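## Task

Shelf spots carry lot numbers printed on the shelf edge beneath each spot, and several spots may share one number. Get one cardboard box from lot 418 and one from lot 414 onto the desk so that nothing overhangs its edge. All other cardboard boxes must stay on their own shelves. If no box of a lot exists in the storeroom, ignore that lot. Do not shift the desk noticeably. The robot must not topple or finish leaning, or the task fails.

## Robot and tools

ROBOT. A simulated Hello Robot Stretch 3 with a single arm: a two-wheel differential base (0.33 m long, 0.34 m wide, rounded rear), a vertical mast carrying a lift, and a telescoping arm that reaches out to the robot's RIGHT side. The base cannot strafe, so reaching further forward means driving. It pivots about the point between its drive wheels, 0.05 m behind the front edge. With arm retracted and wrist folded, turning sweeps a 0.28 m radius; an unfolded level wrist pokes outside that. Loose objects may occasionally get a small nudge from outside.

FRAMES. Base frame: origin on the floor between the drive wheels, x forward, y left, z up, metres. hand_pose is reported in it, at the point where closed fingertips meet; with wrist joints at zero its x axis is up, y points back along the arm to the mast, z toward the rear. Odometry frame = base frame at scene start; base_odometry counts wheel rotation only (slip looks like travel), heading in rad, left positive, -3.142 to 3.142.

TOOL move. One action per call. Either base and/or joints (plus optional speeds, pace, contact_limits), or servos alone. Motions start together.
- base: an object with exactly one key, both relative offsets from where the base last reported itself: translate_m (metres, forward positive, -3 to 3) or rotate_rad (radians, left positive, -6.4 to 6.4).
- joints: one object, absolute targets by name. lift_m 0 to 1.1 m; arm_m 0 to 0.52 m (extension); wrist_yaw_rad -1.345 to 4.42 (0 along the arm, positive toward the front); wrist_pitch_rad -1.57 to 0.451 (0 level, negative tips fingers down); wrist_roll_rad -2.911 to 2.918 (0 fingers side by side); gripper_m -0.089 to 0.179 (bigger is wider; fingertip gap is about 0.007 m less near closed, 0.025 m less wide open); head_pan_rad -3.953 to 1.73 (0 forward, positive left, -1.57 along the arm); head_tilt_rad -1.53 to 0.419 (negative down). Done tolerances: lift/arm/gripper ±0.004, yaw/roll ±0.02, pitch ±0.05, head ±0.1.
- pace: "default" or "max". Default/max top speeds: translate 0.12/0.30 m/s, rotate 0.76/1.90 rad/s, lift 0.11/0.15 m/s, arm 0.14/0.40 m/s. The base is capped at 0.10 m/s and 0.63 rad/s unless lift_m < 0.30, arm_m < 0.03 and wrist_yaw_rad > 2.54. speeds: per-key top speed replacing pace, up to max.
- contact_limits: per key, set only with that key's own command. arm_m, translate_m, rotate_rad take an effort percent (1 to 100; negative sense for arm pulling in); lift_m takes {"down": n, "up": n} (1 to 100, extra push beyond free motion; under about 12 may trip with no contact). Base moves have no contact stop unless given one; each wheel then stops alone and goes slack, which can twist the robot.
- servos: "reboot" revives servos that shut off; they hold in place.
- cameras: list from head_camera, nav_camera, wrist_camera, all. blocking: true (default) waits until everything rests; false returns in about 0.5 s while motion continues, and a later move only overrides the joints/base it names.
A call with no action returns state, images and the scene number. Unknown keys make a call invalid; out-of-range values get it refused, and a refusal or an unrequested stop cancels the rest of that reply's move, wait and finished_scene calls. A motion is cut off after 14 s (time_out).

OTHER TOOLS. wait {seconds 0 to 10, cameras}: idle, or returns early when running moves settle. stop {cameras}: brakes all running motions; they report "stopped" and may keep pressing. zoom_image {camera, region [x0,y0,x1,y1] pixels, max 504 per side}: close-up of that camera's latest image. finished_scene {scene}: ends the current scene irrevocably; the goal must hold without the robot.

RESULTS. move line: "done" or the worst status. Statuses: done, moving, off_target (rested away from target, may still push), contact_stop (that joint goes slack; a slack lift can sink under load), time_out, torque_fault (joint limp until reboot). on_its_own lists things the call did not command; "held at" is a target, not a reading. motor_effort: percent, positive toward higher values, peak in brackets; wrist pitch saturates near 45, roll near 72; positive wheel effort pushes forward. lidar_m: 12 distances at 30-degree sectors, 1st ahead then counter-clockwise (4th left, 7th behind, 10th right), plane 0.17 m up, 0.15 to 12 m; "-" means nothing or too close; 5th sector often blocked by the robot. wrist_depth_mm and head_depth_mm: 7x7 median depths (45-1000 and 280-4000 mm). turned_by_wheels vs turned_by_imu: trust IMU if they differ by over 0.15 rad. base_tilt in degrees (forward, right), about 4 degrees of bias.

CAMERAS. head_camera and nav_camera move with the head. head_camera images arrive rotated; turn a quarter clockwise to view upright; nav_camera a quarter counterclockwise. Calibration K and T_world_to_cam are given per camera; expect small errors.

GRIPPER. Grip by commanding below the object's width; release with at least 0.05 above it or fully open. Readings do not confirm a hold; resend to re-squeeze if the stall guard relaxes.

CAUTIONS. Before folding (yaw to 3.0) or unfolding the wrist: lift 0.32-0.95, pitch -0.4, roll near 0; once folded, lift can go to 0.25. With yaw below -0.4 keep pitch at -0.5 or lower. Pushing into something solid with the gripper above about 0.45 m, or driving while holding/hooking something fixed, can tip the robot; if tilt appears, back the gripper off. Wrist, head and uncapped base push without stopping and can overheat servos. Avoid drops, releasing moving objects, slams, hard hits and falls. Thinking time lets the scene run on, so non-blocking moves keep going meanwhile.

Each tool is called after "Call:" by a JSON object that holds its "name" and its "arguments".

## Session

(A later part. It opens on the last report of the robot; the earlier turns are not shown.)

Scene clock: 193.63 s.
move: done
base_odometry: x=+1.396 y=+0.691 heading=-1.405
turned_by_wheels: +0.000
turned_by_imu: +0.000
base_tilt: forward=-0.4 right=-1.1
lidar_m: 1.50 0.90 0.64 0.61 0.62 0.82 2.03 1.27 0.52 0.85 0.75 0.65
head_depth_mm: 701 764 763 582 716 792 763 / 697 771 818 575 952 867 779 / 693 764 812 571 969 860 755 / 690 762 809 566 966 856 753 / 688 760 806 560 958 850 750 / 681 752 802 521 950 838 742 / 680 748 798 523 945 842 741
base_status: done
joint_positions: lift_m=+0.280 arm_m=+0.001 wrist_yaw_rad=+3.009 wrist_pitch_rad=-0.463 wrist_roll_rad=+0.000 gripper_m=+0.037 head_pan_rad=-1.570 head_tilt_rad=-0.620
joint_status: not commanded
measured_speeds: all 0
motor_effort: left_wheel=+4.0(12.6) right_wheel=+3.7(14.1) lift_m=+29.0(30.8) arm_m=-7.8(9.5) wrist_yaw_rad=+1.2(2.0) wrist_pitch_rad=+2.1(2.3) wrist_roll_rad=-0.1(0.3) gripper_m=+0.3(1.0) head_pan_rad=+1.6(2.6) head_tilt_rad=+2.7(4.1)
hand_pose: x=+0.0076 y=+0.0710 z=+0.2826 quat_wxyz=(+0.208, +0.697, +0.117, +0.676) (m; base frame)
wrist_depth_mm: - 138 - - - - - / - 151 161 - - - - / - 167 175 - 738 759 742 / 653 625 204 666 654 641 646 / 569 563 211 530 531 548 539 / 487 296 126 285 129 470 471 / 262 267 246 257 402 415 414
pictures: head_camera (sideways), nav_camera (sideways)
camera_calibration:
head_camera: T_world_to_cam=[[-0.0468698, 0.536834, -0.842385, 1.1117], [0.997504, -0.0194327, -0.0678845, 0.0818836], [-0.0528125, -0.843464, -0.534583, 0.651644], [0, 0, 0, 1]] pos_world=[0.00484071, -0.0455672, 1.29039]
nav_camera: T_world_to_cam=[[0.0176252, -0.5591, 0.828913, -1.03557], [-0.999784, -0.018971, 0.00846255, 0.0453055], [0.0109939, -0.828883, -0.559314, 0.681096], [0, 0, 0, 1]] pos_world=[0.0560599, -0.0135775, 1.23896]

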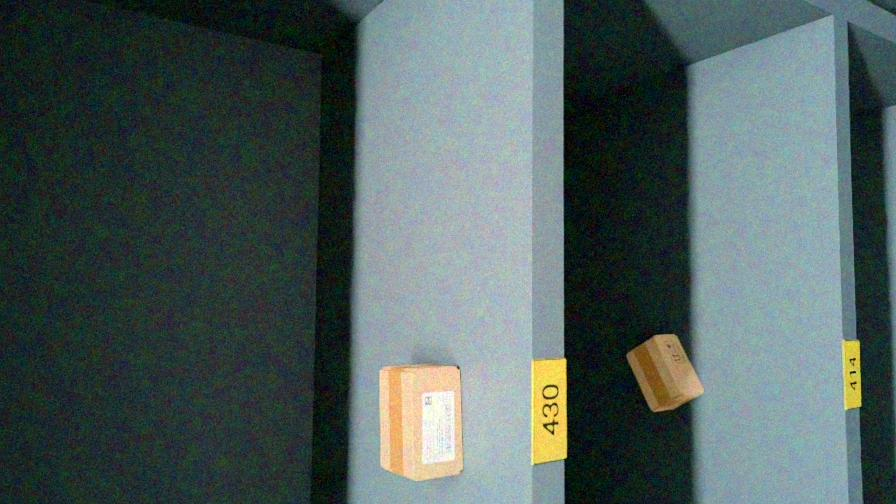

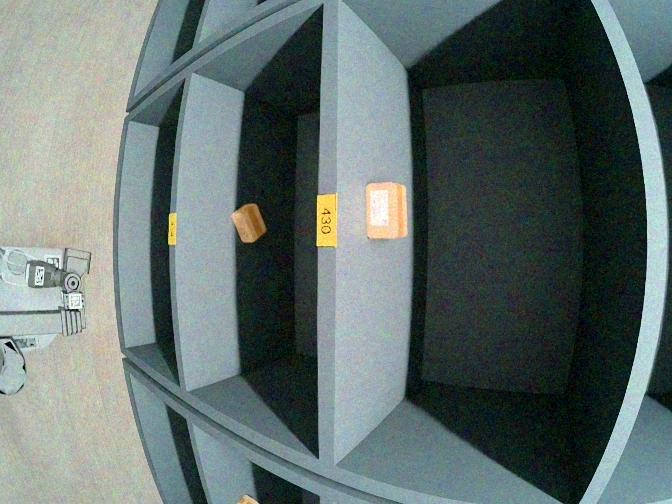

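Call:
{"name": "zoom_image", "arguments": {"camera": "head_camera", "region": [600, 280, 896, 440]}}

Call:
{"name": "move", "arguments": {"base": {"rotate_rad": 0.45}, "pace": "max"}}

Call:
{"name": "move", "arguments": {"base": {"translate_m": 0.2}, "pace": "max"}}

Call:
{"name": "move", "arguments": {"base": {"rotate_rad": -0.41}, "pace": "max", "joints": {"head_tilt_rad": -0.8}, "cameras": ["head_camera"]}}

Scaled by 1.703 from the camera's 896x504 image, which has a finer 1280x720 frame.

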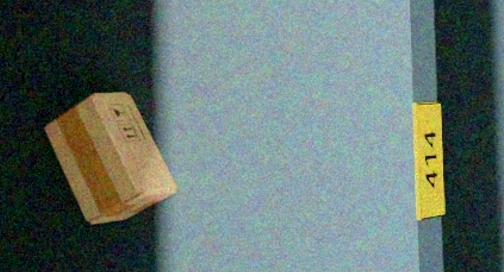

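Scene clock: 234.40 s.
move: done
base_odometry: x=+1.396 y=+0.691 heading=-0.955
turned_by_wheels: +0.450
turned_by_imu: +0.442
base_tilt: forward=-0.4 right=-1.4
lidar_m: 0.99 0.65 0.60 0.61 0.77 1.62 1.32 0.52 0.85 0.83 0.65 1.50
head_depth_mm: 671 728 777 582 470 872 731 / 695 759 805 532 486 867 725 / 725 790 834 538 973 853 739 / 753 830 837 565 1023 857 772 / 786 871 826 560 1059 852 1088 / 729 787 787 581 987 847 1134 / 629 673 704 605 843 867 1070
base_status: done
joint_positions: lift_m=+0.280 arm_m=+0.001 wrist_yaw_rad=+3.009 wrist_pitch_rad=-0.463 wrist_roll_rad=+0.000 gripper_m=+0.037 head_pan_rad=-1.570 head_tilt_rad=-0.620
joint_status: not commanded
measured_speeds: all 0
motor_effort: left_wheel=-5.9(15.0) right_wheel=+9.1(13.8) lift_m=+29.3(29.7) arm_m=-7.3(8.0) wrist_yaw_rad=-1.1(1.7) wrist_pitch_rad=+2.2(2.3) wrist_roll_rad=+0.0(0.4) gripper_m=+0.3(0.8) head_pan_rad=+1.0(1.8) head_tilt_rad=+1.7(3.2)
hand_pose: x=+0.0076 y=+0.0710 z=+0.2826 quat_wxyz=(+0.208, +0.697, +0.117, +0.676) (m; base frame)
wrist_depth_mm: - 139 - - - 538 515 / - 151 161 - - - 540 / 852 167 180 742 - - - / 673 625 204 657 650 620 623 / 569 566 212 539 535 546 548 / 485 296 126 285 128 474 465 / 263 267 248 257 399 413 415
pictures: none

Scene clock: 236.33 s.
move: done
base_odometry: x=+1.511 y=+0.527 heading=-0.955
turned_by_wheels: +0.000
turned_by_imu: +0.000
base_tilt: forward=-0.3 right=-1.1
lidar_m: 0.87 0.57 0.53 0.53 0.67 1.41 1.52 0.70 0.93 0.58 0.62 1.35
head_depth_mm: 734 800 839 582 1020 859 763 / 761 832 862 576 1077 868 1080 / 788 865 850 597 1075 858 1098 / 670 754 782 620 1029 855 1141 / 541 595 657 648 839 876 1095 / 461 509 569 642 742 897 1128 / 473 527 600 1203 1044 1271 1173
base_status: done
joint_positions: lift_m=+0.280 arm_m=+0.001 wrist_yaw_rad=+3.009 wrist_pitch_rad=-0.463 wrist_roll_rad=+0.000 gripper_m=+0.037 head_pan_rad=-1.570 head_tilt_rad=-0.620
joint_status: not commanded
measured_speeds: all 0
motor_effort: left_wheel=+1.5(9.2) right_wheel=+0.6(17.0) lift_m=+28.6(29.7) arm_m=-9.3(9.4) wrist_yaw_rad=+0.5(1.7) wrist_pitch_rad=+2.2(2.3) wrist_roll_rad=-0.1(0.3) gripper_m=+0.5(0.9) head_pan_rad=+0.8(1.5) head_tilt_rad=+1.6(2.9)
hand_pose: x=+0.0076 y=+0.0710 z=+0.2826 quat_wxyz=(+0.208, +0.697, +0.117, +0.676) (m; base frame)
wrist_depth_mm: - 139 - 540 515 480 453 / - 151 162 - 533 526 485 / 816 168 176 - - 544 526 / 678 619 203 655 623 599 540 / 562 561 212 541 537 543 545 / 484 296 126 286 128 470 466 / 262 266 246 257 402 415 413
pictures: none

Scene clock: 237.57 s.
move: done
base_odometry: x=+1.511 y=+0.527 heading=-1.365
turned_by_wheels: -0.410
turned_by_imu: -0.402
base_tilt: forward=-0.4 right=-1.3
lidar_m: 2.10 0.76 0.55 0.53 0.55 0.74 2.02 0.70 0.72 0.93 0.58 1.31
head_depth_mm: 771 818 579 1119 923 1195 1143 / 771 810 570 1116 913 1211 1141 / 773 796 564 1113 907 1201 1131 / 769 782 559 1102 902 1199 1128 / 770 770 555 1093 894 1217 1125 / 771 759 551 1082 890 1208 1120 / 769 754 544 1001 884 1096 1110
base_status: done
joint_positions: lift_m=+0.280 arm_m=+0.001 wrist_yaw_rad=+3.009 wrist_pitch_rad=-0.463 wrist_roll_rad=+0.000 gripper_m=+0.037 head_pan_rad=-1.570 head_tilt_rad=-0.799
joint_status: all done
measured_speeds: all 0
motor_effort: left_wheel=+5.8(13.9) right_wheel=-8.0(14.0) lift_m=+28.3(29.5) arm_m=-11.3(11.7) wrist_yaw_rad=-1.3(1.7) wrist_pitch_rad=+2.2(2.3) wrist_roll_rad=-0.1(0.3) gripper_m=-0.1(1.0) head_pan_rad=+0.5(1.1) head_tilt_rad=-5.9(9.5)
hand_pose: x=+0.0076 y=+0.0710 z=+0.2826 quat_wxyz=(+0.208, +0.697, +0.117, +0.676) (m; base frame)
wrist_depth_mm: 501 138 520 532 536 541 - / 533 150 162 - - - - / - 167 176 - - - - / 626 195 197 638 657 648 639 / 575 559 212 536 531 544 543 / 486 296 126 285 129 472 467 / 262 266 247 258 401 417 413
pictures: head_camera (sideways)
camera_calibration:
head_camera: T_world_to_cam=[[-0.0469724, 0.678451, -0.733142, 0.969332], [0.997494, -0.00701699, -0.070403, 0.0851438], [-0.0529094, -0.734612, -0.676422, 0.836121], [0, 0, 0, 1]] pos_world=[0.00484012, -0.0428227, 1.28222]

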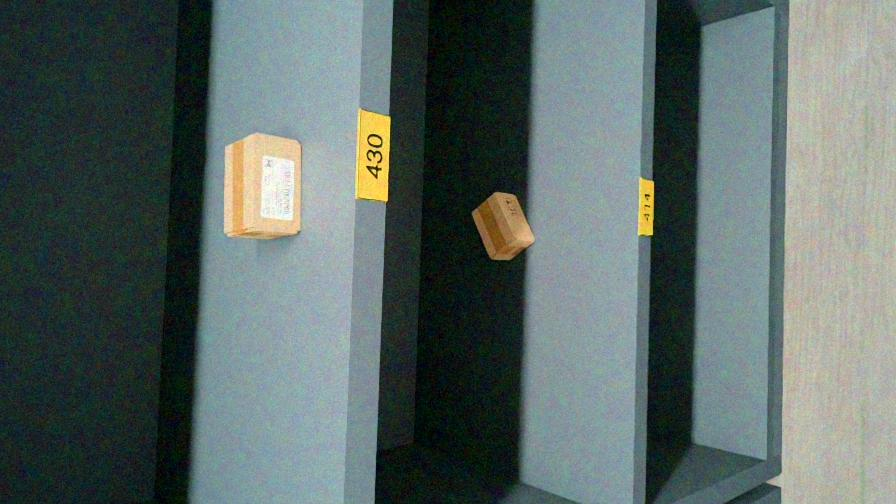

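Call:
{"name": "zoom_image", "arguments": {"camera": "head_camera", "region": [455, 175, 555, 275]}}

Scaled by 5.040 from the camera's 896x504 image, which has a finer 1280x720 frame.

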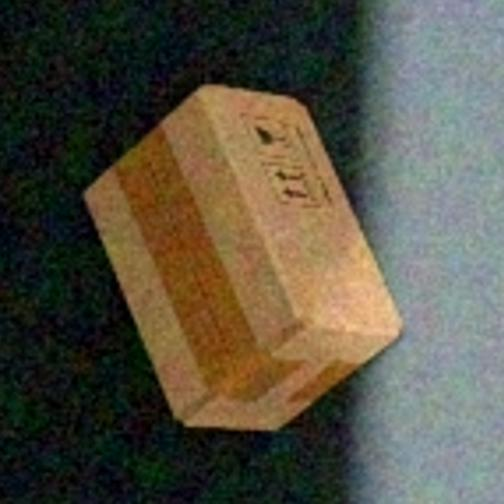

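Call:
{"name": "move", "arguments": {"base": {"translate_m": -0.246}, "pace": "max", "joints": {"wrist_pitch_rad": -0.4}}}

Call:
{"name": "move", "arguments": {"joints": {"lift_m": 0.487}, "pace": "max"}}

Call:
{"name": "move", "arguments": {"joints": {"wrist_yaw_rad": 1.3}, "pace": "max"}}

Call:
{"name": "move", "arguments": {"joints": {"wrist_yaw_rad": 0.52, "wrist_pitch_rad": -0.1, "gripper_m": 0.179, "lift_m": 0.477}, "pace": "max", "cameras": ["wrist_camera", "head_camera"]}}

Scene clock: 346.17 s.
move: done
base_odometry: x=+1.461 y=+0.768 heading=-1.365
turned_by_wheels: +0.000
turned_by_imu: +0.000
base_tilt: forward=-0.4 right=-1.2
lidar_m: 2.09 0.76 0.55 0.52 0.55 0.74 2.02 1.30 0.55 0.93 0.81 0.75
head_depth_mm: 748 726 577 708 768 1167 1148 / 773 808 572 1015 890 1051 1136 / 775 795 564 1109 908 1208 1139 / 772 785 560 1097 902 1217 1132 / 772 774 553 1092 895 1218 1121 / 772 761 549 1086 890 1211 1116 / 773 750 544 1077 882 1208 1116
base_status: done
joint_positions: lift_m=+0.280 arm_m=+0.001 wrist_yaw_rad=+3.009 wrist_pitch_rad=-0.420 wrist_roll_rad=+0.000 gripper_m=+0.037 head_pan_rad=-1.570 head_tilt_rad=-0.800
joint_status: all done
measured_speeds: all 0
motor_effort: left_wheel=+0.2(14.1) right_wheel=-9.9(13.9) lift_m=+27.7(28.9) arm_m=-12.4(13.5) wrist_yaw_rad=+0.0(1.6) wrist_pitch_rad=+3.2(4.4) wrist_roll_rad=+0.1(0.3) gripper_m=+0.3(1.2) head_pan_rad=-0.3(0.8) head_tilt_rad=-6.5(6.9)
hand_pose: x=+0.0083 y=+0.0767 z=+0.2923 quat_wxyz=(+0.193, +0.699, +0.102, +0.681) (m; base frame)
wrist_depth_mm: 488 137 513 526 536 544 - / 532 149 187 - - - - / - 163 170 - - - - / - 180 187 670 682 671 685 / 598 575 204 564 561 576 572 / 511 506 129 297 129 494 491 / 279 278 257 268 419 431 431
pictures: none

Scene clock: 348.33 s.
move: done
base_odometry: x=+1.461 y=+0.768 heading=-1.365
turned_by_wheels: +0.000
turned_by_imu: +0.000
base_tilt: forward=-0.4 right=-1.3
lidar_m: 2.09 0.75 0.55 0.53 0.55 0.74 2.02 1.29 0.55 0.93 0.81 0.74
head_depth_mm: 746 728 579 708 766 1165 1143 / 775 806 573 1008 891 1049 1134 / 772 795 566 1118 906 1203 1134 / 773 783 560 1104 905 1220 1127 / 771 771 553 1102 898 1219 1123 / 773 760 548 1084 891 1217 1124 / 770 751 544 1072 884 1206 1113
base_status: not commanded
joint_positions: lift_m=+0.487 arm_m=+0.001 wrist_yaw_rad=+3.009 wrist_pitch_rad=-0.419 wrist_roll_rad=+0.000 gripper_m=+0.037 head_pan_rad=-1.570 head_tilt_rad=-0.800
joint_status: all done
measured_speeds: all 0
motor_effort: left_wheel=-0.1(0.7) right_wheel=-10.1(10.5) lift_m=+30.0(34.2) arm_m=-12.1(12.8) wrist_yaw_rad=-0.5(1.8) wrist_pitch_rad=+2.9(3.3) wrist_roll_rad=-0.1(0.3) gripper_m=+0.5(1.0) head_pan_rad=-0.8(1.2) head_tilt_rad=-6.0(6.7)
hand_pose: x=+0.0084 y=+0.0768 z=+0.4995 quat_wxyz=(+0.193, +0.699, +0.101, +0.681) (m; base frame)
wrist_depth_mm: 494 137 511 521 532 544 - / 535 148 187 - - - - / - 163 169 - - - - / - 180 185 - - - - / - - 202 150 153 807 820 / 745 740 128 722 128 741 733 / 658 674 266 652 632 649 648
pictures: none

Scene clock: 349.63 s.
move: done
base_odometry: x=+1.461 y=+0.768 heading=-1.365
turned_by_wheels: +0.000
turned_by_imu: +0.000
base_tilt: forward=-0.5 right=-1.2
lidar_m: 2.09 0.75 0.55 0.53 0.54 0.74 2.02 1.29 0.55 0.93 0.81 0.75
head_depth_mm: 745 728 577 709 764 1165 1155 / 775 807 572 1012 892 1043 1133 / 771 794 565 1109 907 1205 1140 / 772 784 559 1106 905 1217 1128 / 771 775 553 1095 899 1216 1125 / 774 762 549 1091 892 1211 1116 / 771 749 543 1075 886 1205 1114
base_status: not commanded
joint_positions: lift_m=+0.487 arm_m=+0.001 wrist_yaw_rad=+1.303 wrist_pitch_rad=-0.419 wrist_roll_rad=+0.000 gripper_m=+0.037 head_pan_rad=-1.570 head_tilt_rad=-0.800
joint_status: all done
measured_speeds: all 0
motor_effort: left_wheel=+0.2(0.6) right_wheel=-10.5(10.9) lift_m=+30.4(31.5) arm_m=-11.3(12.6) wrist_yaw_rad=-3.6(7.0) wrist_pitch_rad=+3.0(3.1) wrist_roll_rad=-0.3(0.3) gripper_m=+0.0(1.0) head_pan_rad=-1.0(1.6) head_tilt_rad=-5.4(6.3)
hand_pose: x=+0.1949 y=-0.2050 z=+0.4995 quat_wxyz=(+0.639, +0.536, -0.460, +0.303) (m; base frame)
wrist_depth_mm: - - - - - 429 378 / - - - - - - 299 / - - - - - - - / - - - - 878 - - / 891 886 901 837 154 - - / 756 748 126 727 126 - - / 657 679 635 647 630 - -
pictures: none

Scene clock: 351.60 s.
move: done
base_odometry: x=+1.461 y=+0.768 heading=-1.365
turned_by_wheels: +0.000
turned_by_imu: +0.000
base_tilt: forward=-0.2 right=-1.2
lidar_m: 2.09 0.75 0.55 0.53 0.54 0.74 2.02 1.29 0.55 0.93 0.81 0.75
head_depth_mm: 746 730 577 707 766 1165 1149 / 772 807 572 1018 892 1050 1139 / 772 797 566 1114 907 1210 1134 / 772 786 560 1104 901 1201 1105 / 772 772 555 1097 895 1218 602 / 772 760 548 1083 891 1208 1116 / 771 749 545 1073 886 1205 1112
base_status: not commanded
joint_positions: lift_m=+0.477 arm_m=+0.001 wrist_yaw_rad=+0.523 wrist_pitch_rad=-0.123 wrist_roll_rad=+0.000 gripper_m=+0.179 head_pan_rad=-1.570 head_tilt_rad=-0.800
joint_status: all done
measured_speeds: all 0
motor_effort: left_wheel=+0.4(0.7) right_wheel=-9.6(10.9) lift_m=+30.9(31.6) arm_m=-10.9(12.2) wrist_yaw_rad=-3.5(8.5) wrist_pitch_rad=+3.8(5.8) wrist_roll_rad=+0.0(0.3) gripper_m=+0.5(84.7) head_pan_rad=-1.7(1.8) head_tilt_rad=-5.6(6.5)
hand_pose: x=+0.1041 y=-0.3633 z=+0.5604 quat_wxyz=(+0.693, +0.225, -0.670, +0.140) (m; base frame)
wrist_depth_mm: 490 493 - - - - - / 838 498 - - - - - / 542 508 533 537 452 527 524 / - 468 379 342 340 340 340 / - 143 - 306 269 253 236 / 122 126 - - - - - / 798 - 748 - - - 105
pictures: head_camera (sideways), wrist_camera
camera_calibration:
head_camera: T_world_to_cam=[[-0.0469292, 0.67923, -0.732423, 0.96844], [0.997496, -0.00697075, -0.0703779, 0.0851135], [-0.0529083, -0.733892, -0.677202, 0.837156], [0, 0, 0, 1]] pos_world=[0.00484025, -0.0428183, 1.28222]
wrist_camera: T_world_to_cam=[[-0.843974, -0.536209, -0.0136761, -0.0926206], [-0.160117, 0.276188, -0.947672, 0.680601], [0.511928, -0.797621, -0.318952, 0.00176837], [0, 0, 0, 1]] pos_world=[0.0299009, -0.236228, 0.644284]

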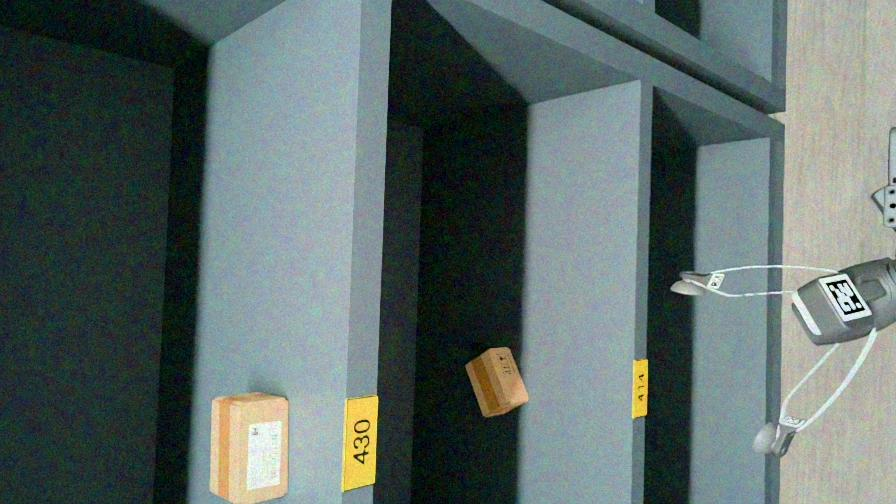

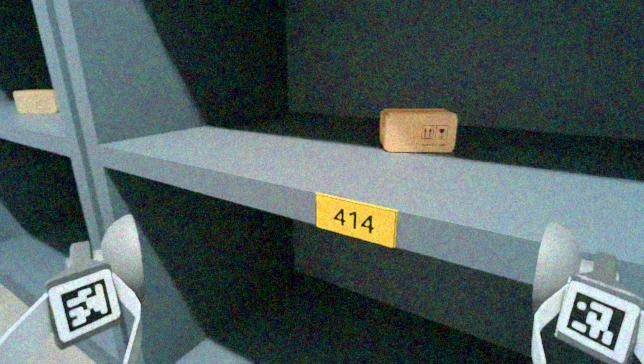

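Call:
{"name": "move", "arguments": {"joints": {"lift_m": 0.484}, "base": {"translate_m": 0.015}}}

Call:
{"name": "move", "arguments": {"joints": {"arm_m": 0.235}, "cameras": ["wrist_camera"]}}

Scene clock: 391.73 s.
move: done
base_odometry: x=+1.464 y=+0.754 heading=-1.365
turned_by_wheels: +0.000
turned_by_imu: +0.000
base_tilt: forward=-0.3 right=-1.1
lidar_m: 2.09 0.75 0.55 0.53 0.54 0.74 2.01 1.30 0.56 0.93 0.79 0.73
head_depth_mm: 748 734 577 747 786 1060 1146 / 774 808 573 1048 897 1058 1144 / 774 796 565 1112 911 1203 1136 / 772 784 559 1100 902 1199 1110 / 775 773 554 1091 898 1216 584 / 772 761 549 1082 892 1202 1105 / 774 749 562 1076 882 1210 1113
base_status: done
joint_positions: lift_m=+0.484 arm_m=+0.001 wrist_yaw_rad=+0.523 wrist_pitch_rad=-0.122 wrist_roll_rad=+0.000 gripper_m=+0.179 head_pan_rad=-1.570 head_tilt_rad=-0.800
joint_status: all done
measured_speeds: all 0
motor_effort: left_wheel=+5.7(10.5) right_wheel=+4.3(7.5) lift_m=+30.3(34.0) arm_m=-10.3(11.1) wrist_yaw_rad=-3.5(4.6) wrist_pitch_rad=+3.5(3.8) wrist_roll_rad=-0.2(0.3) gripper_m=+0.4(1.0) head_pan_rad=-2.1(2.2) head_tilt_rad=-4.5(5.2)
hand_pose: x=+0.1041 y=-0.3634 z=+0.5676 quat_wxyz=(+0.693, +0.224, -0.670, +0.141) (m; base frame)
wrist_depth_mm: 501 484 - - - - - / - 495 - - - - - / 540 503 - 497 442 494 496 / - 463 401 367 365 364 364 / - 144 - 309 278 253 268 / 123 126 - - - 246 202 / 807 - 772 - - - 105
pictures: none

Scene clock: 394.70 s.
move: done
base_odometry: x=+1.464 y=+0.754 heading=-1.365
turned_by_wheels: +0.000
turned_by_imu: +0.000
base_tilt: forward=-0.4 right=-1.2
lidar_m: 2.09 0.75 0.55 0.53 0.55 0.74 2.02 1.31 0.56 0.93 0.79 0.73
head_depth_mm: 749 734 578 747 783 1060 1144 / 775 806 571 1051 899 1054 1125 / 772 796 566 1107 911 628 541 / 771 784 560 1103 895 756 1129 / 772 771 553 1093 896 1189 1124 / 770 761 548 1080 888 1212 1118 / 772 748 562 1077 886 1203 1113
base_status: not commanded
joint_positions: lift_m=+0.484 arm_m=+0.235 wrist_yaw_rad=+0.523 wrist_pitch_rad=-0.122 wrist_roll_rad=+0.000 gripper_m=+0.179 head_pan_rad=-1.570 head_tilt_rad=-0.800
joint_status: all done
measured_speeds: all 0
motor_effort: left_wheel=+6.2(6.4) right_wheel=+3.9(4.9) lift_m=+26.0(30.7) arm_m=+13.1(15.0) wrist_yaw_rad=-2.7(4.1) wrist_pitch_rad=+3.6(3.8) wrist_roll_rad=+0.1(0.3) gripper_m=+0.2(1.1) head_pan_rad=-2.2(2.8) head_tilt_rad=-4.3(5.4)
hand_pose: x=+0.1041 y=-0.5978 z=+0.5676 quat_wxyz=(+0.693, +0.224, -0.670, +0.141) (m; base frame)
wrist_depth_mm: 425 494 - - - - - / 431 494 - - - - - / 446 506 500 - - - - / 365 364 361 254 310 361 332 / 253 239 252 252 251 251 267 / 123 144 193 193 193 192 192 / 146 151 157 156 156 156 105
pictures: wrist_camera
camera_calibration:
wrist_camera: T_world_to_cam=[[-0.844162, -0.535916, -0.0135509, -0.218233], [-0.159598, 0.275365, -0.947999, 0.751861], [0.51178, -0.798103, -0.317984, -0.183731], [0, 0, 0, 1]] pos_world=[0.0298009, -0.470627, 0.651383]

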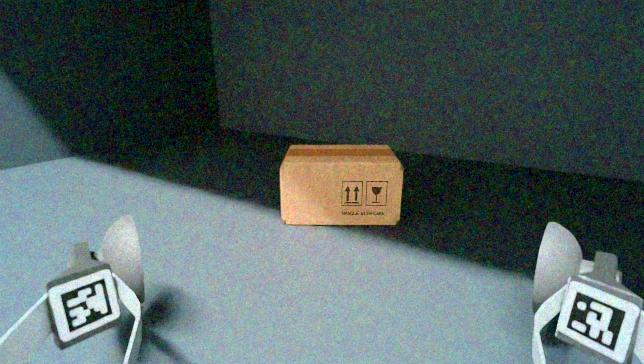

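Call:
{"name": "move", "arguments": {"base": {"translate_m": 0.055}, "joints": {"arm_m": 0.33}, "speeds": {"translate_m": 0.03, "arm_m": 0.052}, "cameras": ["wrist_camera"]}}

Scene clock: 411.10 s.
move: done
base_odometry: x=+1.475 y=+0.700 heading=-1.365
turned_by_wheels: +0.000
turned_by_imu: +0.000
base_tilt: forward=-0.4 right=-1.1
lidar_m: 2.10 0.76 0.55 0.53 0.54 0.74 2.02 1.33 0.58 0.93 0.71 0.69
head_depth_mm: 770 818 577 887 871 977 1146 / 772 806 573 1091 911 1128 1113 / 772 795 564 1112 744 639 545 / 770 783 559 1099 784 1212 1131 / 768 772 553 1097 855 1215 1121 / 771 761 547 1080 888 1209 1120 / 770 749 564 1080 886 1204 1114
base_status: done
joint_positions: lift_m=+0.484 arm_m=+0.330 wrist_yaw_rad=+0.523 wrist_pitch_rad=-0.122 wrist_roll_rad=+0.000 gripper_m=+0.179 head_pan_rad=-1.570 head_tilt_rad=-0.800
joint_status: all done
measured_speeds: all 0
motor_effort: left_wheel=+3.9(10.3) right_wheel=+8.3(10.4) lift_m=+26.3(26.9) arm_m=+12.5(15.0) wrist_yaw_rad=-3.1(4.2) wrist_pitch_rad=+3.6(3.7) wrist_roll_rad=+0.2(0.3) gripper_m=+0.2(1.1) head_pan_rad=-2.8(3.6) head_tilt_rad=-3.6(4.7)
hand_pose: x=+0.1041 y=-0.6928 z=+0.5676 quat_wxyz=(+0.693, +0.224, -0.670, +0.141) (m; base frame)
wrist_depth_mm: 385 458 - - - - - / 389 471 - - - - - / 402 474 503 - - - - / 366 364 364 363 332 325 - / 253 237 225 149 148 251 266 / 123 144 185 154 153 191 192 / 146 150 156 156 156 156 105
pictures: wrist_camera
camera_calibration:
wrist_camera: T_world_to_cam=[[-0.844162, -0.535916, -0.0135509, -0.269145], [-0.159598, 0.275365, -0.947999, 0.778021], [0.51178, -0.798103, -0.317984, -0.259551], [0, 0, 0, 1]] pos_world=[0.0298009, -0.565627, 0.651383]

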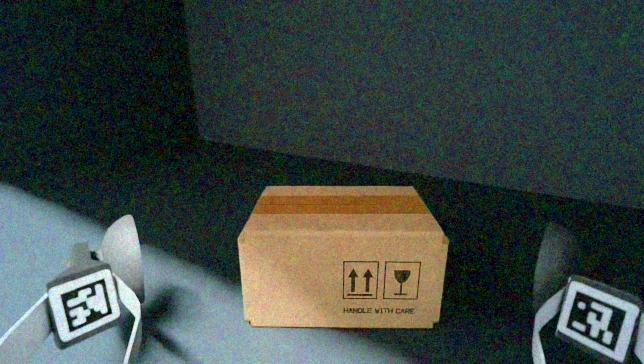

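Call:
{"name": "move", "arguments": {"joints": {"gripper_m": 0.05}}}

Call:
{"name": "move", "arguments": {"joints": {"lift_m": 0.534}, "cameras": ["wrist_camera"]}}

Scene clock: 449.07 s.
move: done
base_odometry: x=+1.475 y=+0.700 heading=-1.365
turned_by_wheels: +0.000
turned_by_imu: +0.000
base_tilt: forward=-0.3 right=-1.2
lidar_m: 2.10 0.75 0.55 0.53 0.55 0.74 2.02 1.33 0.59 0.93 0.71 0.69
head_depth_mm: 773 819 577 885 870 974 1148 / 772 806 572 1089 915 1125 1123 / 770 796 567 1115 742 641 545 / 771 782 560 1097 784 1225 1130 / 770 775 554 1093 869 1213 1124 / 773 759 548 1085 887 1208 1120 / 772 749 563 1072 886 1201 1112
base_status: not commanded
joint_positions: lift_m=+0.484 arm_m=+0.330 wrist_yaw_rad=+0.521 wrist_pitch_rad=-0.122 wrist_roll_rad=+0.000 gripper_m=+0.051 head_pan_rad=-1.570 head_tilt_rad=-0.800
joint_status: all done
measured_speeds: all 0
motor_effort: left_wheel=+4.0(4.3) right_wheel=+9.0(9.0) lift_m=+31.3(31.6) arm_m=+1.0(5.4) wrist_yaw_rad=-2.7(4.5) wrist_pitch_rad=+3.4(3.7) wrist_roll_rad=-0.1(0.3) gripper_m=-13.9(86.6) head_pan_rad=-2.7(3.6) head_tilt_rad=-2.8(3.8)
hand_pose: x=+0.1037 y=-0.6931 z=+0.5677 quat_wxyz=(+0.693, +0.224, -0.670, +0.140) (m; base frame)
wrist_depth_mm: 386 459 - - - - - / 390 469 - - - - - / 404 476 - - - - - / 367 365 366 363 331 326 - / 253 254 151 149 149 251 249 / 194 193 147 155 150 184 192 / 157 146 151 156 156 124 161
pictures: none

Scene clock: 450.37 s.
move: done
base_odometry: x=+1.475 y=+0.700 heading=-1.365
turned_by_wheels: +0.000
turned_by_imu: +0.000
base_tilt: forward=-0.4 right=-1.3
lidar_m: 2.09 0.75 0.55 0.53 0.55 0.74 2.03 1.33 0.59 0.93 0.71 0.69
head_depth_mm: 772 820 577 885 869 976 1147 / 773 809 571 1090 915 1117 1104 / 771 793 566 1112 687 587 1076 / 772 782 560 1099 729 1228 1129 / 772 771 554 1092 852 1216 1125 / 774 762 548 1081 889 1209 1119 / 771 750 561 1083 884 1201 1116
base_status: not commanded
joint_positions: lift_m=+0.534 arm_m=+0.330 wrist_yaw_rad=+0.521 wrist_pitch_rad=-0.125 wrist_roll_rad=+0.000 gripper_m=+0.051 head_pan_rad=-1.570 head_tilt_rad=-0.800
joint_status: all done
measured_speeds: all 0
motor_effort: left_wheel=+3.4(4.1) right_wheel=+8.5(9.1) lift_m=+29.1(35.1) arm_m=-1.8(2.1) wrist_yaw_rad=-1.7(2.8) wrist_pitch_rad=+4.2(4.3) wrist_roll_rad=-0.1(0.3) gripper_m=-13.9(14.3) head_pan_rad=-3.2(3.8) head_tilt_rad=-2.9(3.6)
hand_pose: x=+0.1036 y=-0.6929 z=+0.6168 quat_wxyz=(+0.694, +0.225, -0.670, +0.139) (m; base frame)
wrist_depth_mm: 386 458 - - - - - / 388 468 - - - - - / 400 473 - - - - - / 414 479 468 195 - - - / 358 358 150 150 148 333 - / 274 275 137 154 151 271 273 / 230 206 213 206 205 205 219
pictures: wrist_camera
camera_calibration:
wrist_camera: T_world_to_cam=[[-0.845123, -0.534396, -0.0137442, -0.267637], [-0.160662, 0.278434, -0.946923, 0.826193], [0.509858, -0.798058, -0.321168, -0.241543], [0, 0, 0, 1]] pos_world=[0.0297045, -0.565829, 0.701087]

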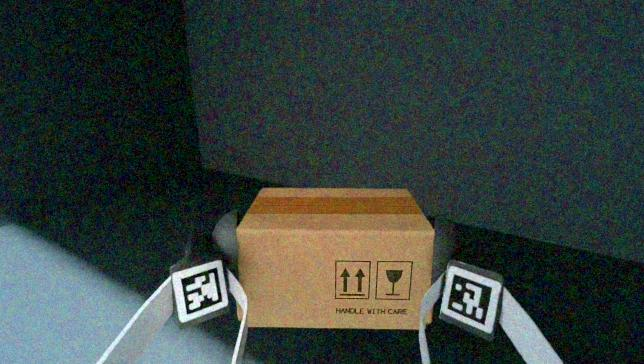

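Call:
{"name": "move", "arguments": {"joints": {"arm_m": 0.0}, "speeds": {"arm_m": 0.2}}}

Call:
{"name": "move", "arguments": {"joints": {"wrist_yaw_rad": 1.5, "lift_m": 0.75}, "base": {"translate_m": -1.25}, "speeds": {"wrist_yaw_rad": 1.0, "translate_m": 0.10}}}

Call:
{"name": "move", "arguments": {"base": {"translate_m": -0.35}, "cameras": ["wrist_camera", "nav_camera"]}}

Scene clock: 466.07 s.
move: done
base_odometry: x=+1.475 y=+0.700 heading=-1.365
turned_by_wheels: +0.000
turned_by_imu: +0.000
base_tilt: forward=-0.3 right=-1.2
lidar_m: 2.10 0.75 0.55 0.53 0.55 0.74 2.02 1.33 0.58 0.93 0.71 0.69
head_depth_mm: 770 819 577 888 870 977 1149 / 774 809 573 1091 914 1154 1138 / 772 795 565 1112 906 1201 1136 / 773 783 561 1096 901 1222 1106 / 772 775 554 1096 895 1147 528 / 773 762 549 1085 890 687 1120 / 771 751 563 1072 886 1203 1116
base_status: not commanded
joint_positions: lift_m=+0.534 arm_m=+0.001 wrist_yaw_rad=+0.521 wrist_pitch_rad=-0.126 wrist_roll_rad=+0.000 gripper_m=+0.051 head_pan_rad=-1.570 head_tilt_rad=-0.800
joint_status: all done
measured_speeds: all 0
motor_effort: left_wheel=+3.6(4.2) right_wheel=+8.6(9.2) lift_m=+26.3(27.0) arm_m=-12.6(14.5) wrist_yaw_rad=-0.7(2.9) wrist_pitch_rad=+4.2(4.4) wrist_roll_rad=-0.1(0.3) gripper_m=-13.9(14.4) head_pan_rad=-2.9(3.8) head_tilt_rad=-2.1(3.1)
hand_pose: x=+0.1036 y=-0.3634 z=+0.6167 quat_wxyz=(+0.694, +0.225, -0.670, +0.139) (m; base frame)
wrist_depth_mm: - 460 - - - - - / - 467 - - - - - / 818 487 - - - - - / - 489 475 195 472 472 468 / - 527 150 150 149 355 355 / - 576 136 154 150 274 272 / 944 100 160 159 - 121 231
pictures: none

Scene clock: 479.70 s.
move: done
base_odometry: x=+1.219 y=+1.923 heading=-1.365
turned_by_wheels: +0.000
turned_by_imu: -0.001
base_tilt: forward=-0.3 right=-1.2
lidar_m: 1.87 0.74 0.54 0.52 0.54 0.73 1.08 1.12 1.53 0.49 0.97 0.94
head_depth_mm: 2674 2962 2496 1906 1557 1326 291 / 2718 3025 2455 1906 1554 1317 289 / 395 450 2161 1838 1542 1306 292 / 767 741 550 993 836 1148 314 / 776 773 576 1096 897 1218 355 / 779 762 572 1083 887 1214 311 / 780 752 566 1081 887 1201 1063
base_status: done
joint_positions: lift_m=+0.750 arm_m=+0.001 wrist_yaw_rad=+1.497 wrist_pitch_rad=-0.126 wrist_roll_rad=+0.000 gripper_m=+0.051 head_pan_rad=-1.570 head_tilt_rad=-0.800
joint_status: all done
measured_speeds: all 0
motor_effort: left_wheel=-4.5(10.3) right_wheel=-6.8(14.6) lift_m=+30.7(33.7) arm_m=-9.8(13.4) wrist_yaw_rad=+1.3(4.8) wrist_pitch_rad=+4.3(4.5) wrist_roll_rad=-0.3(0.5) gripper_m=-13.8(14.3) head_pan_rad=-2.3(3.6) head_tilt_rad=-0.1(2.6)
hand_pose: x=+0.2291 y=-0.1641 z=+0.8326 quat_wxyz=(+0.548, +0.513, -0.486, +0.448) (m; base frame)
wrist_depth_mm: - - - - - - - / - - - - - - - / - - - - - - - / - - - - - - - / - - 150 150 148 - - / - - 136 154 150 - - / - - - - - 106 -
pictures: none

Scene clock: 484.33 s.
move: done
base_odometry: x=+1.148 y=+2.266 heading=-1.365
turned_by_wheels: +0.000
turned_by_imu: +0.000
base_tilt: forward=-0.3 right=-1.2
lidar_m: 2.05 0.74 0.54 0.52 0.54 0.73 0.74 0.76 1.04 2.80 0.57 1.25
head_depth_mm: 2058 1999 1967 1835 1567 1323 291 / 2696 2907 2410 1899 1555 1318 290 / 2757 3041 2438 1900 1548 1305 292 / 2715 3011 2407 1875 1537 1299 314 / 2691 2939 2362 1869 1517 1301 355 / 2663 2941 2341 1800 1419 1259 311 / 2430 840 859 876 895 1076 1056
base_status: done
joint_positions: lift_m=+0.750 arm_m=+0.001 wrist_yaw_rad=+1.497 wrist_pitch_rad=-0.126 wrist_roll_rad=+0.000 gripper_m=+0.051 head_pan_rad=-1.570 head_tilt_rad=-0.800
joint_status: not commanded
measured_speeds: all 0
motor_effort: left_wheel=-2.6(9.7) right_wheel=-8.9(14.1) lift_m=+30.1(31.4) arm_m=-8.6(9.8) wrist_yaw_rad=+1.7(3.2) wrist_pitch_rad=+4.4(4.4) wrist_roll_rad=+0.0(0.3) gripper_m=-13.9(14.3) head_pan_rad=-2.6(3.2) head_tilt_rad=+1.4(1.5)
hand_pose: x=+0.2291 y=-0.1641 z=+0.8326 quat_wxyz=(+0.548, +0.513, -0.486, +0.448) (m; base frame)
wrist_depth_mm: - - - - - - - / - - - - - - - / - - - - - - - / - - - - - - - / - - 150 150 148 734 - / - - 136 154 150 - - / - - - - - 124 -
pictures: nav_camera (sideways), wrist_camera
camera_calibration:
nav_camera: T_world_to_cam=[[0.0176039, -0.698763, 0.715137, -0.887214], [-0.999788, -0.0199523, 0.0051155, 0.0495765], [0.0106941, -0.715075, -0.698966, 0.862755], [0, 0, 0, 1]] pos_world=[0.0559581, -0.002028, 1.23726]
wrist_camera: T_world_to_cam=[[-0.0308803, -0.999428, -0.0138161, -0.1388], [-0.321229, 0.0230128, -0.946722, 0.898187], [0.946498, -0.0247969, -0.321756, 0.213119], [0, 0, 0, 1]] pos_world=[0.0825214, -0.154106, 0.916988]

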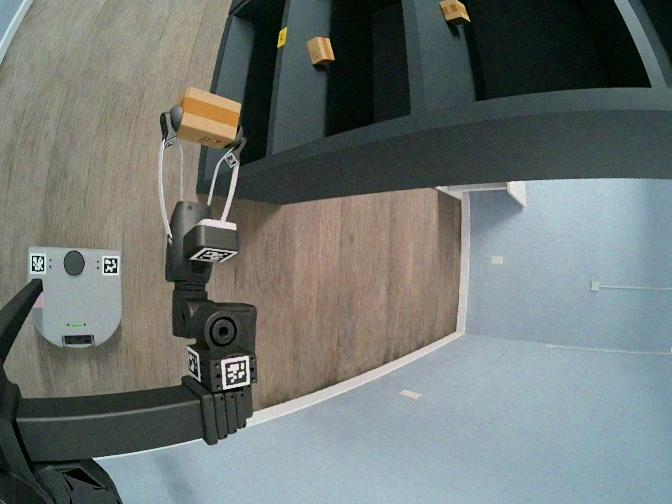

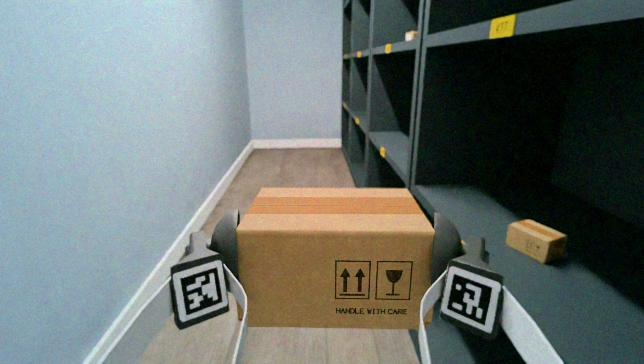

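Call:
{"name": "move", "arguments": {"base": {"rotate_rad": -1.593}}}

Call:
{"name": "move", "arguments": {"base": {"translate_m": 1.25}, "speeds": {"translate_m": 0.10}}}

Call:
{"name": "move", "arguments": {"base": {"translate_m": 0.6}, "joints": {"head_pan_rad": 0.0, "head_tilt_rad": -0.5}, "cameras": ["head_camera", "nav_camera"]}}

Scene clock: 515.83 s.
move: done
base_odometry: x=+1.148 y=+2.266 heading=-2.957
turned_by_wheels: -1.593
turned_by_imu: -1.567
base_tilt: forward=-0.3 right=-1.2
lidar_m: 2.71 0.57 1.26 2.13 0.75 0.54 0.52 0.53 0.73 0.74 0.76 1.03
head_depth_mm: 607 691 800 956 1172 1260 292 / 604 690 799 951 1171 1317 289 / 602 689 798 951 1173 1301 292 / 606 686 796 948 1171 1299 315 / 603 688 794 940 1166 1293 355 / 604 685 791 945 1161 1290 311 / 602 688 794 942 1162 1281 1056
base_status: done
joint_positions: lift_m=+0.750 arm_m=+0.001 wrist_yaw_rad=+1.497 wrist_pitch_rad=-0.126 wrist_roll_rad=+0.000 gripper_m=+0.051 head_pan_rad=-1.570 head_tilt_rad=-0.800
joint_status: not commanded
measured_speeds: all 0
motor_effort: left_wheel=+7.4(12.5) right_wheel=-11.7(13.6) lift_m=+29.1(30.3) arm_m=-13.2(13.6) wrist_yaw_rad=+1.6(3.4) wrist_pitch_rad=+4.4(4.5) wrist_roll_rad=-0.1(0.3) gripper_m=-13.5(14.3) head_pan_rad=-1.9(3.1) head_tilt_rad=+1.7(2.2)
hand_pose: x=+0.2291 y=-0.1640 z=+0.8326 quat_wxyz=(+0.548, +0.513, -0.486, +0.448) (m; base frame)
wrist_depth_mm: - - - - - - 614 / - - - - - - - / - - - - - - - / - - - - - - - / - - 150 150 148 - - / - - 136 154 150 124 - / - 109 - - - 124 -
pictures: none

Scene clock: 529.47 s.
move: done
base_odometry: x=-0.081 y=+2.036 heading=-2.957
turned_by_wheels: +0.000
turned_by_imu: +0.000
base_tilt: forward=-0.3 right=-1.2
lidar_m: 1.99 1.69 2.28 1.22 0.43 0.42 1.76 1.04 0.75 0.72 0.74 1.01
head_depth_mm: 591 672 778 928 1138 1320 292 / 589 667 777 924 1143 1313 289 / 590 670 777 924 1147 1304 292 / 588 668 777 924 1147 1295 315 / 588 669 773 921 1140 1292 356 / 588 667 774 917 1139 1280 311 / 588 666 774 917 1135 1285 1054
base_status: done
joint_positions: lift_m=+0.750 arm_m=+0.001 wrist_yaw_rad=+1.497 wrist_pitch_rad=-0.126 wrist_roll_rad=+0.000 gripper_m=+0.051 head_pan_rad=-1.570 head_tilt_rad=-0.800
joint_status: not commanded
measured_speeds: all 0
motor_effort: left_wheel=+2.6(12.3) right_wheel=+6.9(10.5) lift_m=+27.8(30.2) arm_m=-6.4(13.1) wrist_yaw_rad=+1.1(3.4) wrist_pitch_rad=+4.3(4.5) wrist_roll_rad=-0.1(0.4) gripper_m=-14.0(14.4) head_pan_rad=-2.0(3.2) head_tilt_rad=+2.4(3.2)
hand_pose: x=+0.2291 y=-0.1640 z=+0.8326 quat_wxyz=(+0.548, +0.513, -0.486, +0.448) (m; base frame)
wrist_depth_mm: - - - - - - 624 / - - - - - - 623 / - - - - - - 620 / - - - - - - 626 / - - 150 149 148 - 629 / - - 136 153 150 124 624 / - - - - - 121 610
pictures: none

Scene clock: 536.60 s.
move: done
base_odometry: x=-0.671 y=+1.926 heading=-2.957
turned_by_wheels: +0.000
turned_by_imu: +0.000
base_tilt: forward=-0.4 right=-1.4
lidar_m: 1.40 1.18 1.50 3.54 1.28 0.94 1.14 1.02 0.74 0.71 0.73 0.99
head_depth_mm: 1150 1249 1363 1493 1643 1593 1327 / 1152 1256 1364 1500 1654 1619 1321 / 1152 1246 1358 1484 1649 1613 1315 / 1149 1240 1358 1476 1643 1598 1300 / 1144 1243 1346 1484 1653 1591 1305 / 1141 1233 1341 1466 1643 1597 1294 / 1141 1239 1336 1475 1633 1576 1289
base_status: done
joint_positions: lift_m=+0.750 arm_m=+0.001 wrist_yaw_rad=+1.497 wrist_pitch_rad=-0.126 wrist_roll_rad=+0.000 gripper_m=+0.051 head_pan_rad=+0.000 head_tilt_rad=-0.500
joint_status: all done
measured_speeds: all 0
motor_effort: left_wheel=+5.3(11.9) right_wheel=+3.5(11.4) lift_m=+26.8(28.6) arm_m=-2.6(6.7) wrist_yaw_rad=+1.1(3.1) wrist_pitch_rad=+4.3(4.5) wrist_roll_rad=+0.1(0.4) gripper_m=-13.6(14.3) head_pan_rad=-3.3(6.1) head_tilt_rad=-4.7(7.4)
hand_pose: x=+0.2291 y=-0.1640 z=+0.8326 quat_wxyz=(+0.548, +0.513, -0.486, +0.448) (m; base frame)
wrist_depth_mm: - - - - - - 611 / - - - - - - 609 / - - - - - - 615 / - - - - - - 619 / - - 151 150 149 - 618 / - - 136 154 150 124 614 / - - - - - 121 622
pictures: head_camera (sideways), nav_camera (sideways)
camera_calibration:
head_camera: T_world_to_cam=[[-0.432465, -0.0462651, -0.900463, 1.18985], [0.0284793, 0.997483, -0.0649277, 0.0840081], [0.901201, -0.0537236, -0.430059, 0.509793], [0, 0, 0, 1]] pos_world=[0.0527525, -0.00136005, 1.29611]
nav_camera: T_world_to_cam=[[0.456113, 0.0169877, 0.88976, -1.11758], [0.0167364, -0.999805, 0.0105093, 0.0363464], [0.889764, 0.010098, -0.456308, 0.541655], [0, 0, 0, 1]] pos_world=[0.0271878, 0.0498547, 1.24116]

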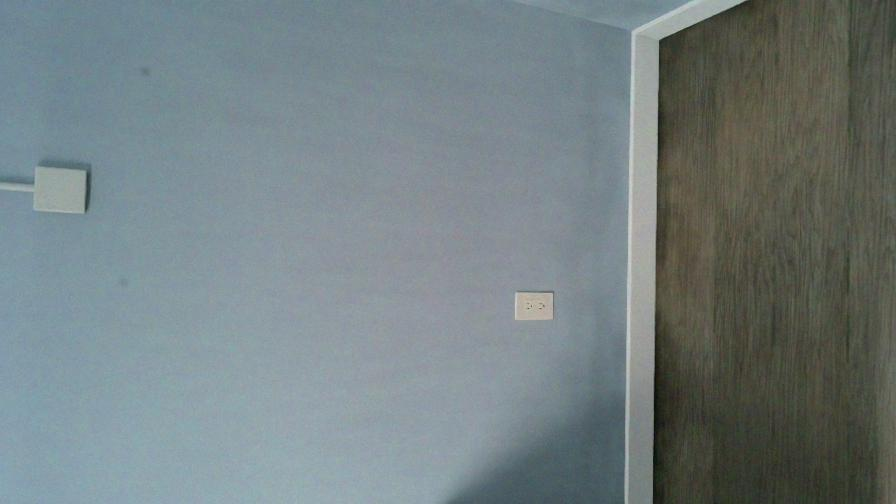

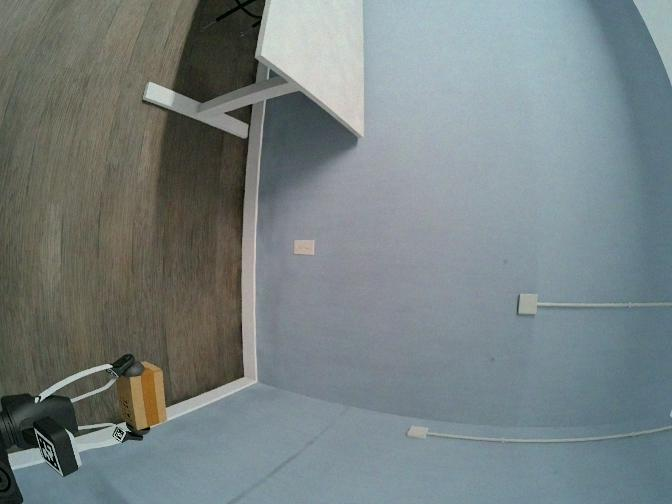

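Call:
{"name": "move", "arguments": {"base": {"translate_m": 0.17}}}

Call:
{"name": "move", "arguments": {"base": {"rotate_rad": 1.618}, "joints": {"head_pan_rad": -0.8, "head_tilt_rad": -0.6}, "cameras": ["head_camera", "nav_camera"]}}

Scene clock: 558.47 s.
move: done
base_odometry: x=-0.838 y=+1.895 heading=-2.957
turned_by_wheels: +0.000
turned_by_imu: +0.001
base_tilt: forward=-0.3 right=-1.1
lidar_m: 1.23 1.04 1.42 3.54 1.52 1.10 1.16 1.02 0.74 0.71 0.73 0.99
head_depth_mm: 1006 1092 1199 1312 1459 1568 1323 / 1008 1091 1197 1302 1460 1554 1321 / 1010 1090 1189 1302 1440 1549 1310 / 1005 1085 1185 1298 1451 1548 1304 / 1005 1079 1179 1295 1432 1540 1295 / 1001 1082 1171 1290 1436 1531 1294 / 996 1079 1170 1277 1432 1527 1292
base_status: done
joint_positions: lift_m=+0.750 arm_m=+0.001 wrist_yaw_rad=+1.497 wrist_pitch_rad=-0.126 wrist_roll_rad=+0.000 gripper_m=+0.051 head_pan_rad=+0.000 head_tilt_rad=-0.500
joint_status: not commanded
measured_speeds: all 0
motor_effort: left_wheel=+6.1(9.8) right_wheel=+3.1(11.6) lift_m=+26.8(27.6) arm_m=+0.5(1.6) wrist_yaw_rad=+3.2(3.2) wrist_pitch_rad=+4.3(4.4) wrist_roll_rad=-0.1(0.3) gripper_m=-13.8(14.3) head_pan_rad=-3.1(3.6) head_tilt_rad=-3.9(4.9)
hand_pose: x=+0.2291 y=-0.1640 z=+0.8326 quat_wxyz=(+0.548, +0.513, -0.486, +0.448) (m; base frame)
wrist_depth_mm: - - - - - - 609 / - - - - - - 609 / - - - - - - 614 / - - - - - - 620 / - - 150 149 149 - 616 / - - 136 154 150 - 620 / - - - - - 121 624
pictures: none

Scene clock: 562.13 s.
move: done
base_odometry: x=-0.838 y=+1.895 heading=-1.340
turned_by_wheels: +1.618
turned_by_imu: +1.592
base_tilt: forward=-0.3 right=-1.2
lidar_m: 3.55 1.47 1.10 1.30 0.99 0.73 0.71 0.74 1.03 1.23 1.05 1.41
head_depth_mm: 1106 1189 1277 1381 1505 1490 1247 / 1202 1288 1381 1502 1658 1479 1237 / 1304 1415 1479 1285 1762 1472 1237 / 1430 1560 1603 1096 1420 1458 1196 / 1600 1745 1618 1085 1710 1422 445 / 1793 1983 1614 1077 1736 1448 423 / 2032 2257 1578 1242 1787 1435 1203
base_status: done
joint_positions: lift_m=+0.750 arm_m=+0.001 wrist_yaw_rad=+1.497 wrist_pitch_rad=-0.126 wrist_roll_rad=+0.000 gripper_m=+0.051 head_pan_rad=-0.801 head_tilt_rad=-0.603
joint_status: all done
measured_speeds: all 0
motor_effort: left_wheel=-9.2(12.8) right_wheel=+8.9(12.0) lift_m=+25.9(27.3) arm_m=-7.0(7.1) wrist_yaw_rad=+2.1(3.3) wrist_pitch_rad=+4.3(4.4) wrist_roll_rad=-0.1(0.4) gripper_m=-13.7(14.3) head_pan_rad=+3.6(6.5) head_tilt_rad=+1.2(7.7)
hand_pose: x=+0.2291 y=-0.1641 z=+0.8326 quat_wxyz=(+0.548, +0.513, -0.486, +0.448) (m; base frame)
wrist_depth_mm: - - - - - - - / - - - - - - - / - - - - - - - / - - - - - - - / - - 151 150 148 - - / - - 136 154 150 - - / - - - - - - -
pictures: head_camera (sideways), nav_camera (sideways)
camera_calibration:
head_camera: T_world_to_cam=[[-0.397017, 0.342744, -0.851413, 1.12562], [0.730995, 0.679035, -0.0675141, 0.0830765], [0.554999, -0.649183, -0.520132, 0.629125], [0, 0, 0, 1]] pos_world=[0.036999, -0.0337948, 1.29121]
nav_camera: T_world_to_cam=[[0.391683, -0.379181, 0.838335, -1.05008], [-0.705178, -0.708976, 0.00879812, 0.0430102], [0.591024, -0.594621, -0.545084, 0.658977], [0, 0, 0, 1]] pos_world=[0.0521578, 0.0241641, 1.23914]

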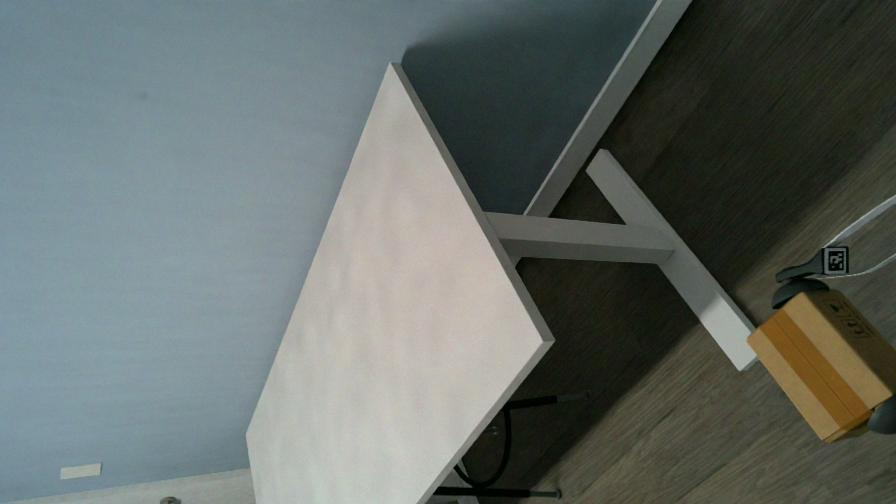

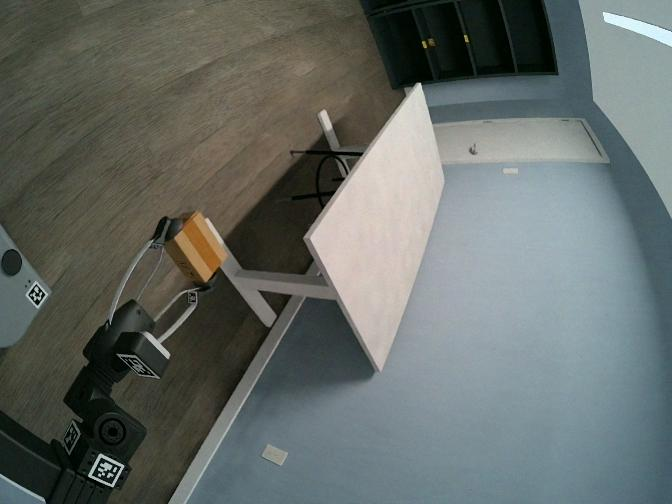

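Call:
{"name": "move", "arguments": {"base": {"translate_m": 0.8}, "joints": {"wrist_yaw_rad": 0.0, "head_pan_rad": -1.57}, "speeds": {"wrist_yaw_rad": 0.8, "translate_m": 0.10}, "cameras": ["head_camera"]}}

Call:
{"name": "move", "arguments": {"joints": {"arm_m": 0.30, "lift_m": 0.70}, "cameras": ["head_camera", "wrist_camera"]}}

Scene clock: 604.80 s.
move: done
base_odometry: x=-0.655 y=+1.116 heading=-1.340
turned_by_wheels: +0.000
turned_by_imu: -0.001
base_tilt: forward=-0.4 right=-1.2
lidar_m: 2.77 1.45 1.08 1.04 1.08 1.55 1.50 1.57 1.29 0.79 0.84 0.92
head_depth_mm: 1020 1114 1239 1386 1588 1494 1244 / 1015 1119 1240 1361 901 708 1239 / 1020 1122 1242 1112 829 681 1206 / 1019 1125 1248 1102 823 544 346 / 1028 1121 1244 1089 817 675 1222 / 1023 1126 1241 1082 813 690 1222 / 1028 1123 1251 1072 805 707 1216
base_status: done
joint_positions: lift_m=+0.750 arm_m=+0.001 wrist_yaw_rad=+0.003 wrist_pitch_rad=-0.126 wrist_roll_rad=+0.000 gripper_m=+0.051 head_pan_rad=-1.570 head_tilt_rad=-0.600
joint_status: all done
measured_speeds: all 0
motor_effort: left_wheel=+4.1(9.5) right_wheel=+6.0(14.2) lift_m=+25.3(26.7) arm_m=+0.0(13.2) wrist_yaw_rad=-3.9(6.9) wrist_pitch_rad=+4.4(4.5) wrist_roll_rad=-0.1(0.3) gripper_m=-13.6(14.4) head_pan_rad=+3.1(5.6) head_tilt_rad=+3.2(4.2)
hand_pose: x=-0.0207 y=-0.3967 z=+0.8326 quat_wxyz=(+0.706, +0.046, -0.705, -0.044) (m; base frame)
wrist_depth_mm: - - - - - - - / - - - - - - - / - - - - - - - / - - - 179 - - - / - - 151 150 148 - - / - - 136 154 150 - - / - 93 - 160 - 106 -
pictures: head_camera (sideways)
camera_calibration:
head_camera: T_world_to_cam=[[-0.0467501, 0.519968, -0.852906, 1.12543], [0.997499, -0.0210139, -0.0674867, 0.0813543], [-0.0530138, -0.853927, -0.517685, 0.629597], [0, 0, 0, 1]] pos_world=[0.0048405, -0.0458489, 1.29131]

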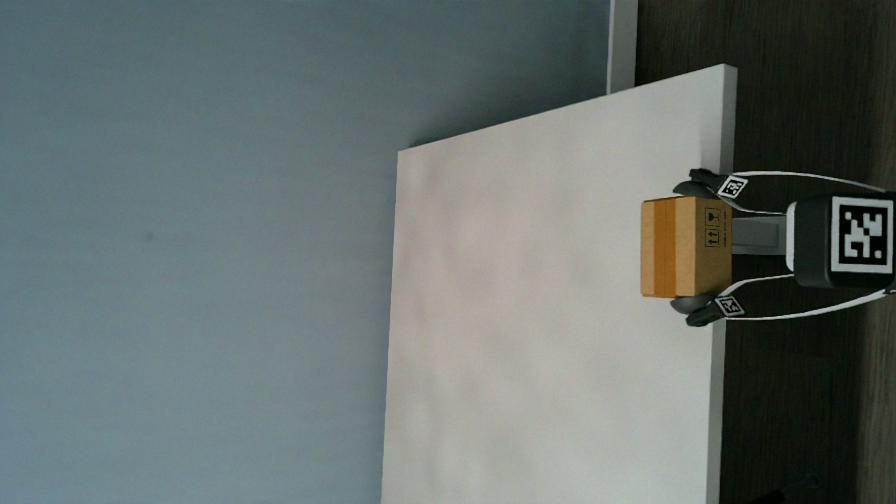

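Scene clock: 608.23 s.
move: done
base_odometry: x=-0.655 y=+1.116 heading=-1.340
turned_by_wheels: +0.000
turned_by_imu: +0.000
base_tilt: forward=-0.2 right=-1.3
lidar_m: 2.78 1.45 1.08 1.04 1.09 1.55 1.50 1.56 1.28 0.79 0.84 0.92
head_depth_mm: 1014 1112 1236 1390 1590 1495 1246 / 1018 1114 1246 1369 899 451 372 / 1017 1118 1246 1115 549 552 1204 / 1016 1118 1238 1102 622 657 1202 / 1019 1123 1247 1092 803 694 1217 / 1020 1124 1248 1075 811 690 1220 / 1024 1123 1247 1073 808 707 1217
base_status: not commanded
joint_positions: lift_m=+0.700 arm_m=+0.300 wrist_yaw_rad=+0.003 wrist_pitch_rad=-0.127 wrist_roll_rad=+0.000 gripper_m=+0.051 head_pan_rad=-1.570 head_tilt_rad=-0.600
joint_status: all done
measured_speeds: all 0
motor_effort: left_wheel=+3.5(4.4) right_wheel=+5.9(6.5) lift_m=+30.4(34.2) arm_m=+13.2(15.6) wrist_yaw_rad=-2.6(4.5) wrist_pitch_rad=+4.5(4.5) wrist_roll_rad=+0.0(0.3) gripper_m=-13.9(14.4) head_pan_rad=+3.5(4.0) head_tilt_rad=+2.8(3.7)
hand_pose: x=-0.0207 y=-0.6961 z=+0.7825 quat_wxyz=(+0.706, +0.046, -0.705, -0.044) (m; base frame)
wrist_depth_mm: - - - - - - - / - - - - - - - / - - - - - - - / - - - 179 - - - / - - 150 150 148 - - / - - 136 154 150 - - / - - - 159 - 106 -
pictures: head_camera (sideways), wrist_camera
camera_calibration:
head_camera: T_world_to_cam=[[-0.0467501, 0.519968, -0.852906, 1.12543], [0.997499, -0.0210139, -0.0674867, 0.0813543], [-0.0530138, -0.853927, -0.517685, 0.629597], [0, 0, 0, 1]] pos_world=[0.0048405, -0.0458489, 1.29131]
wrist_camera: T_world_to_cam=[[-0.998865, -0.0455997, -0.0137475, -0.0350901], [-0.00170204, 0.322642, -0.946519, 0.99768], [0.0475966, -0.945422, -0.322354, -0.238722], [0, 0, 0, 1]] pos_world=[-0.0219899, -0.549187, 0.866888]

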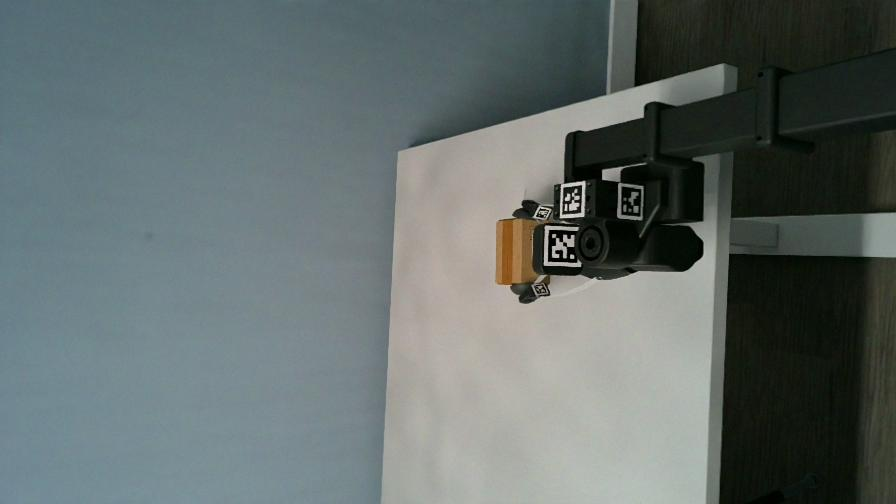

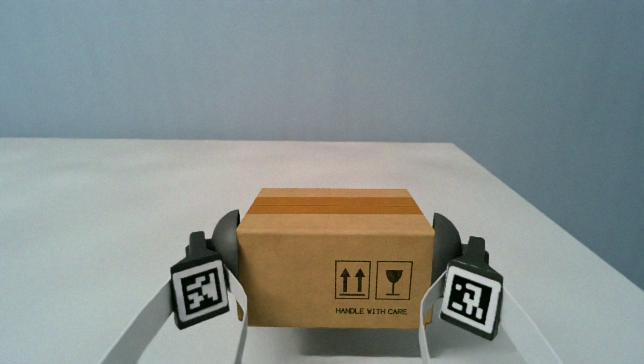

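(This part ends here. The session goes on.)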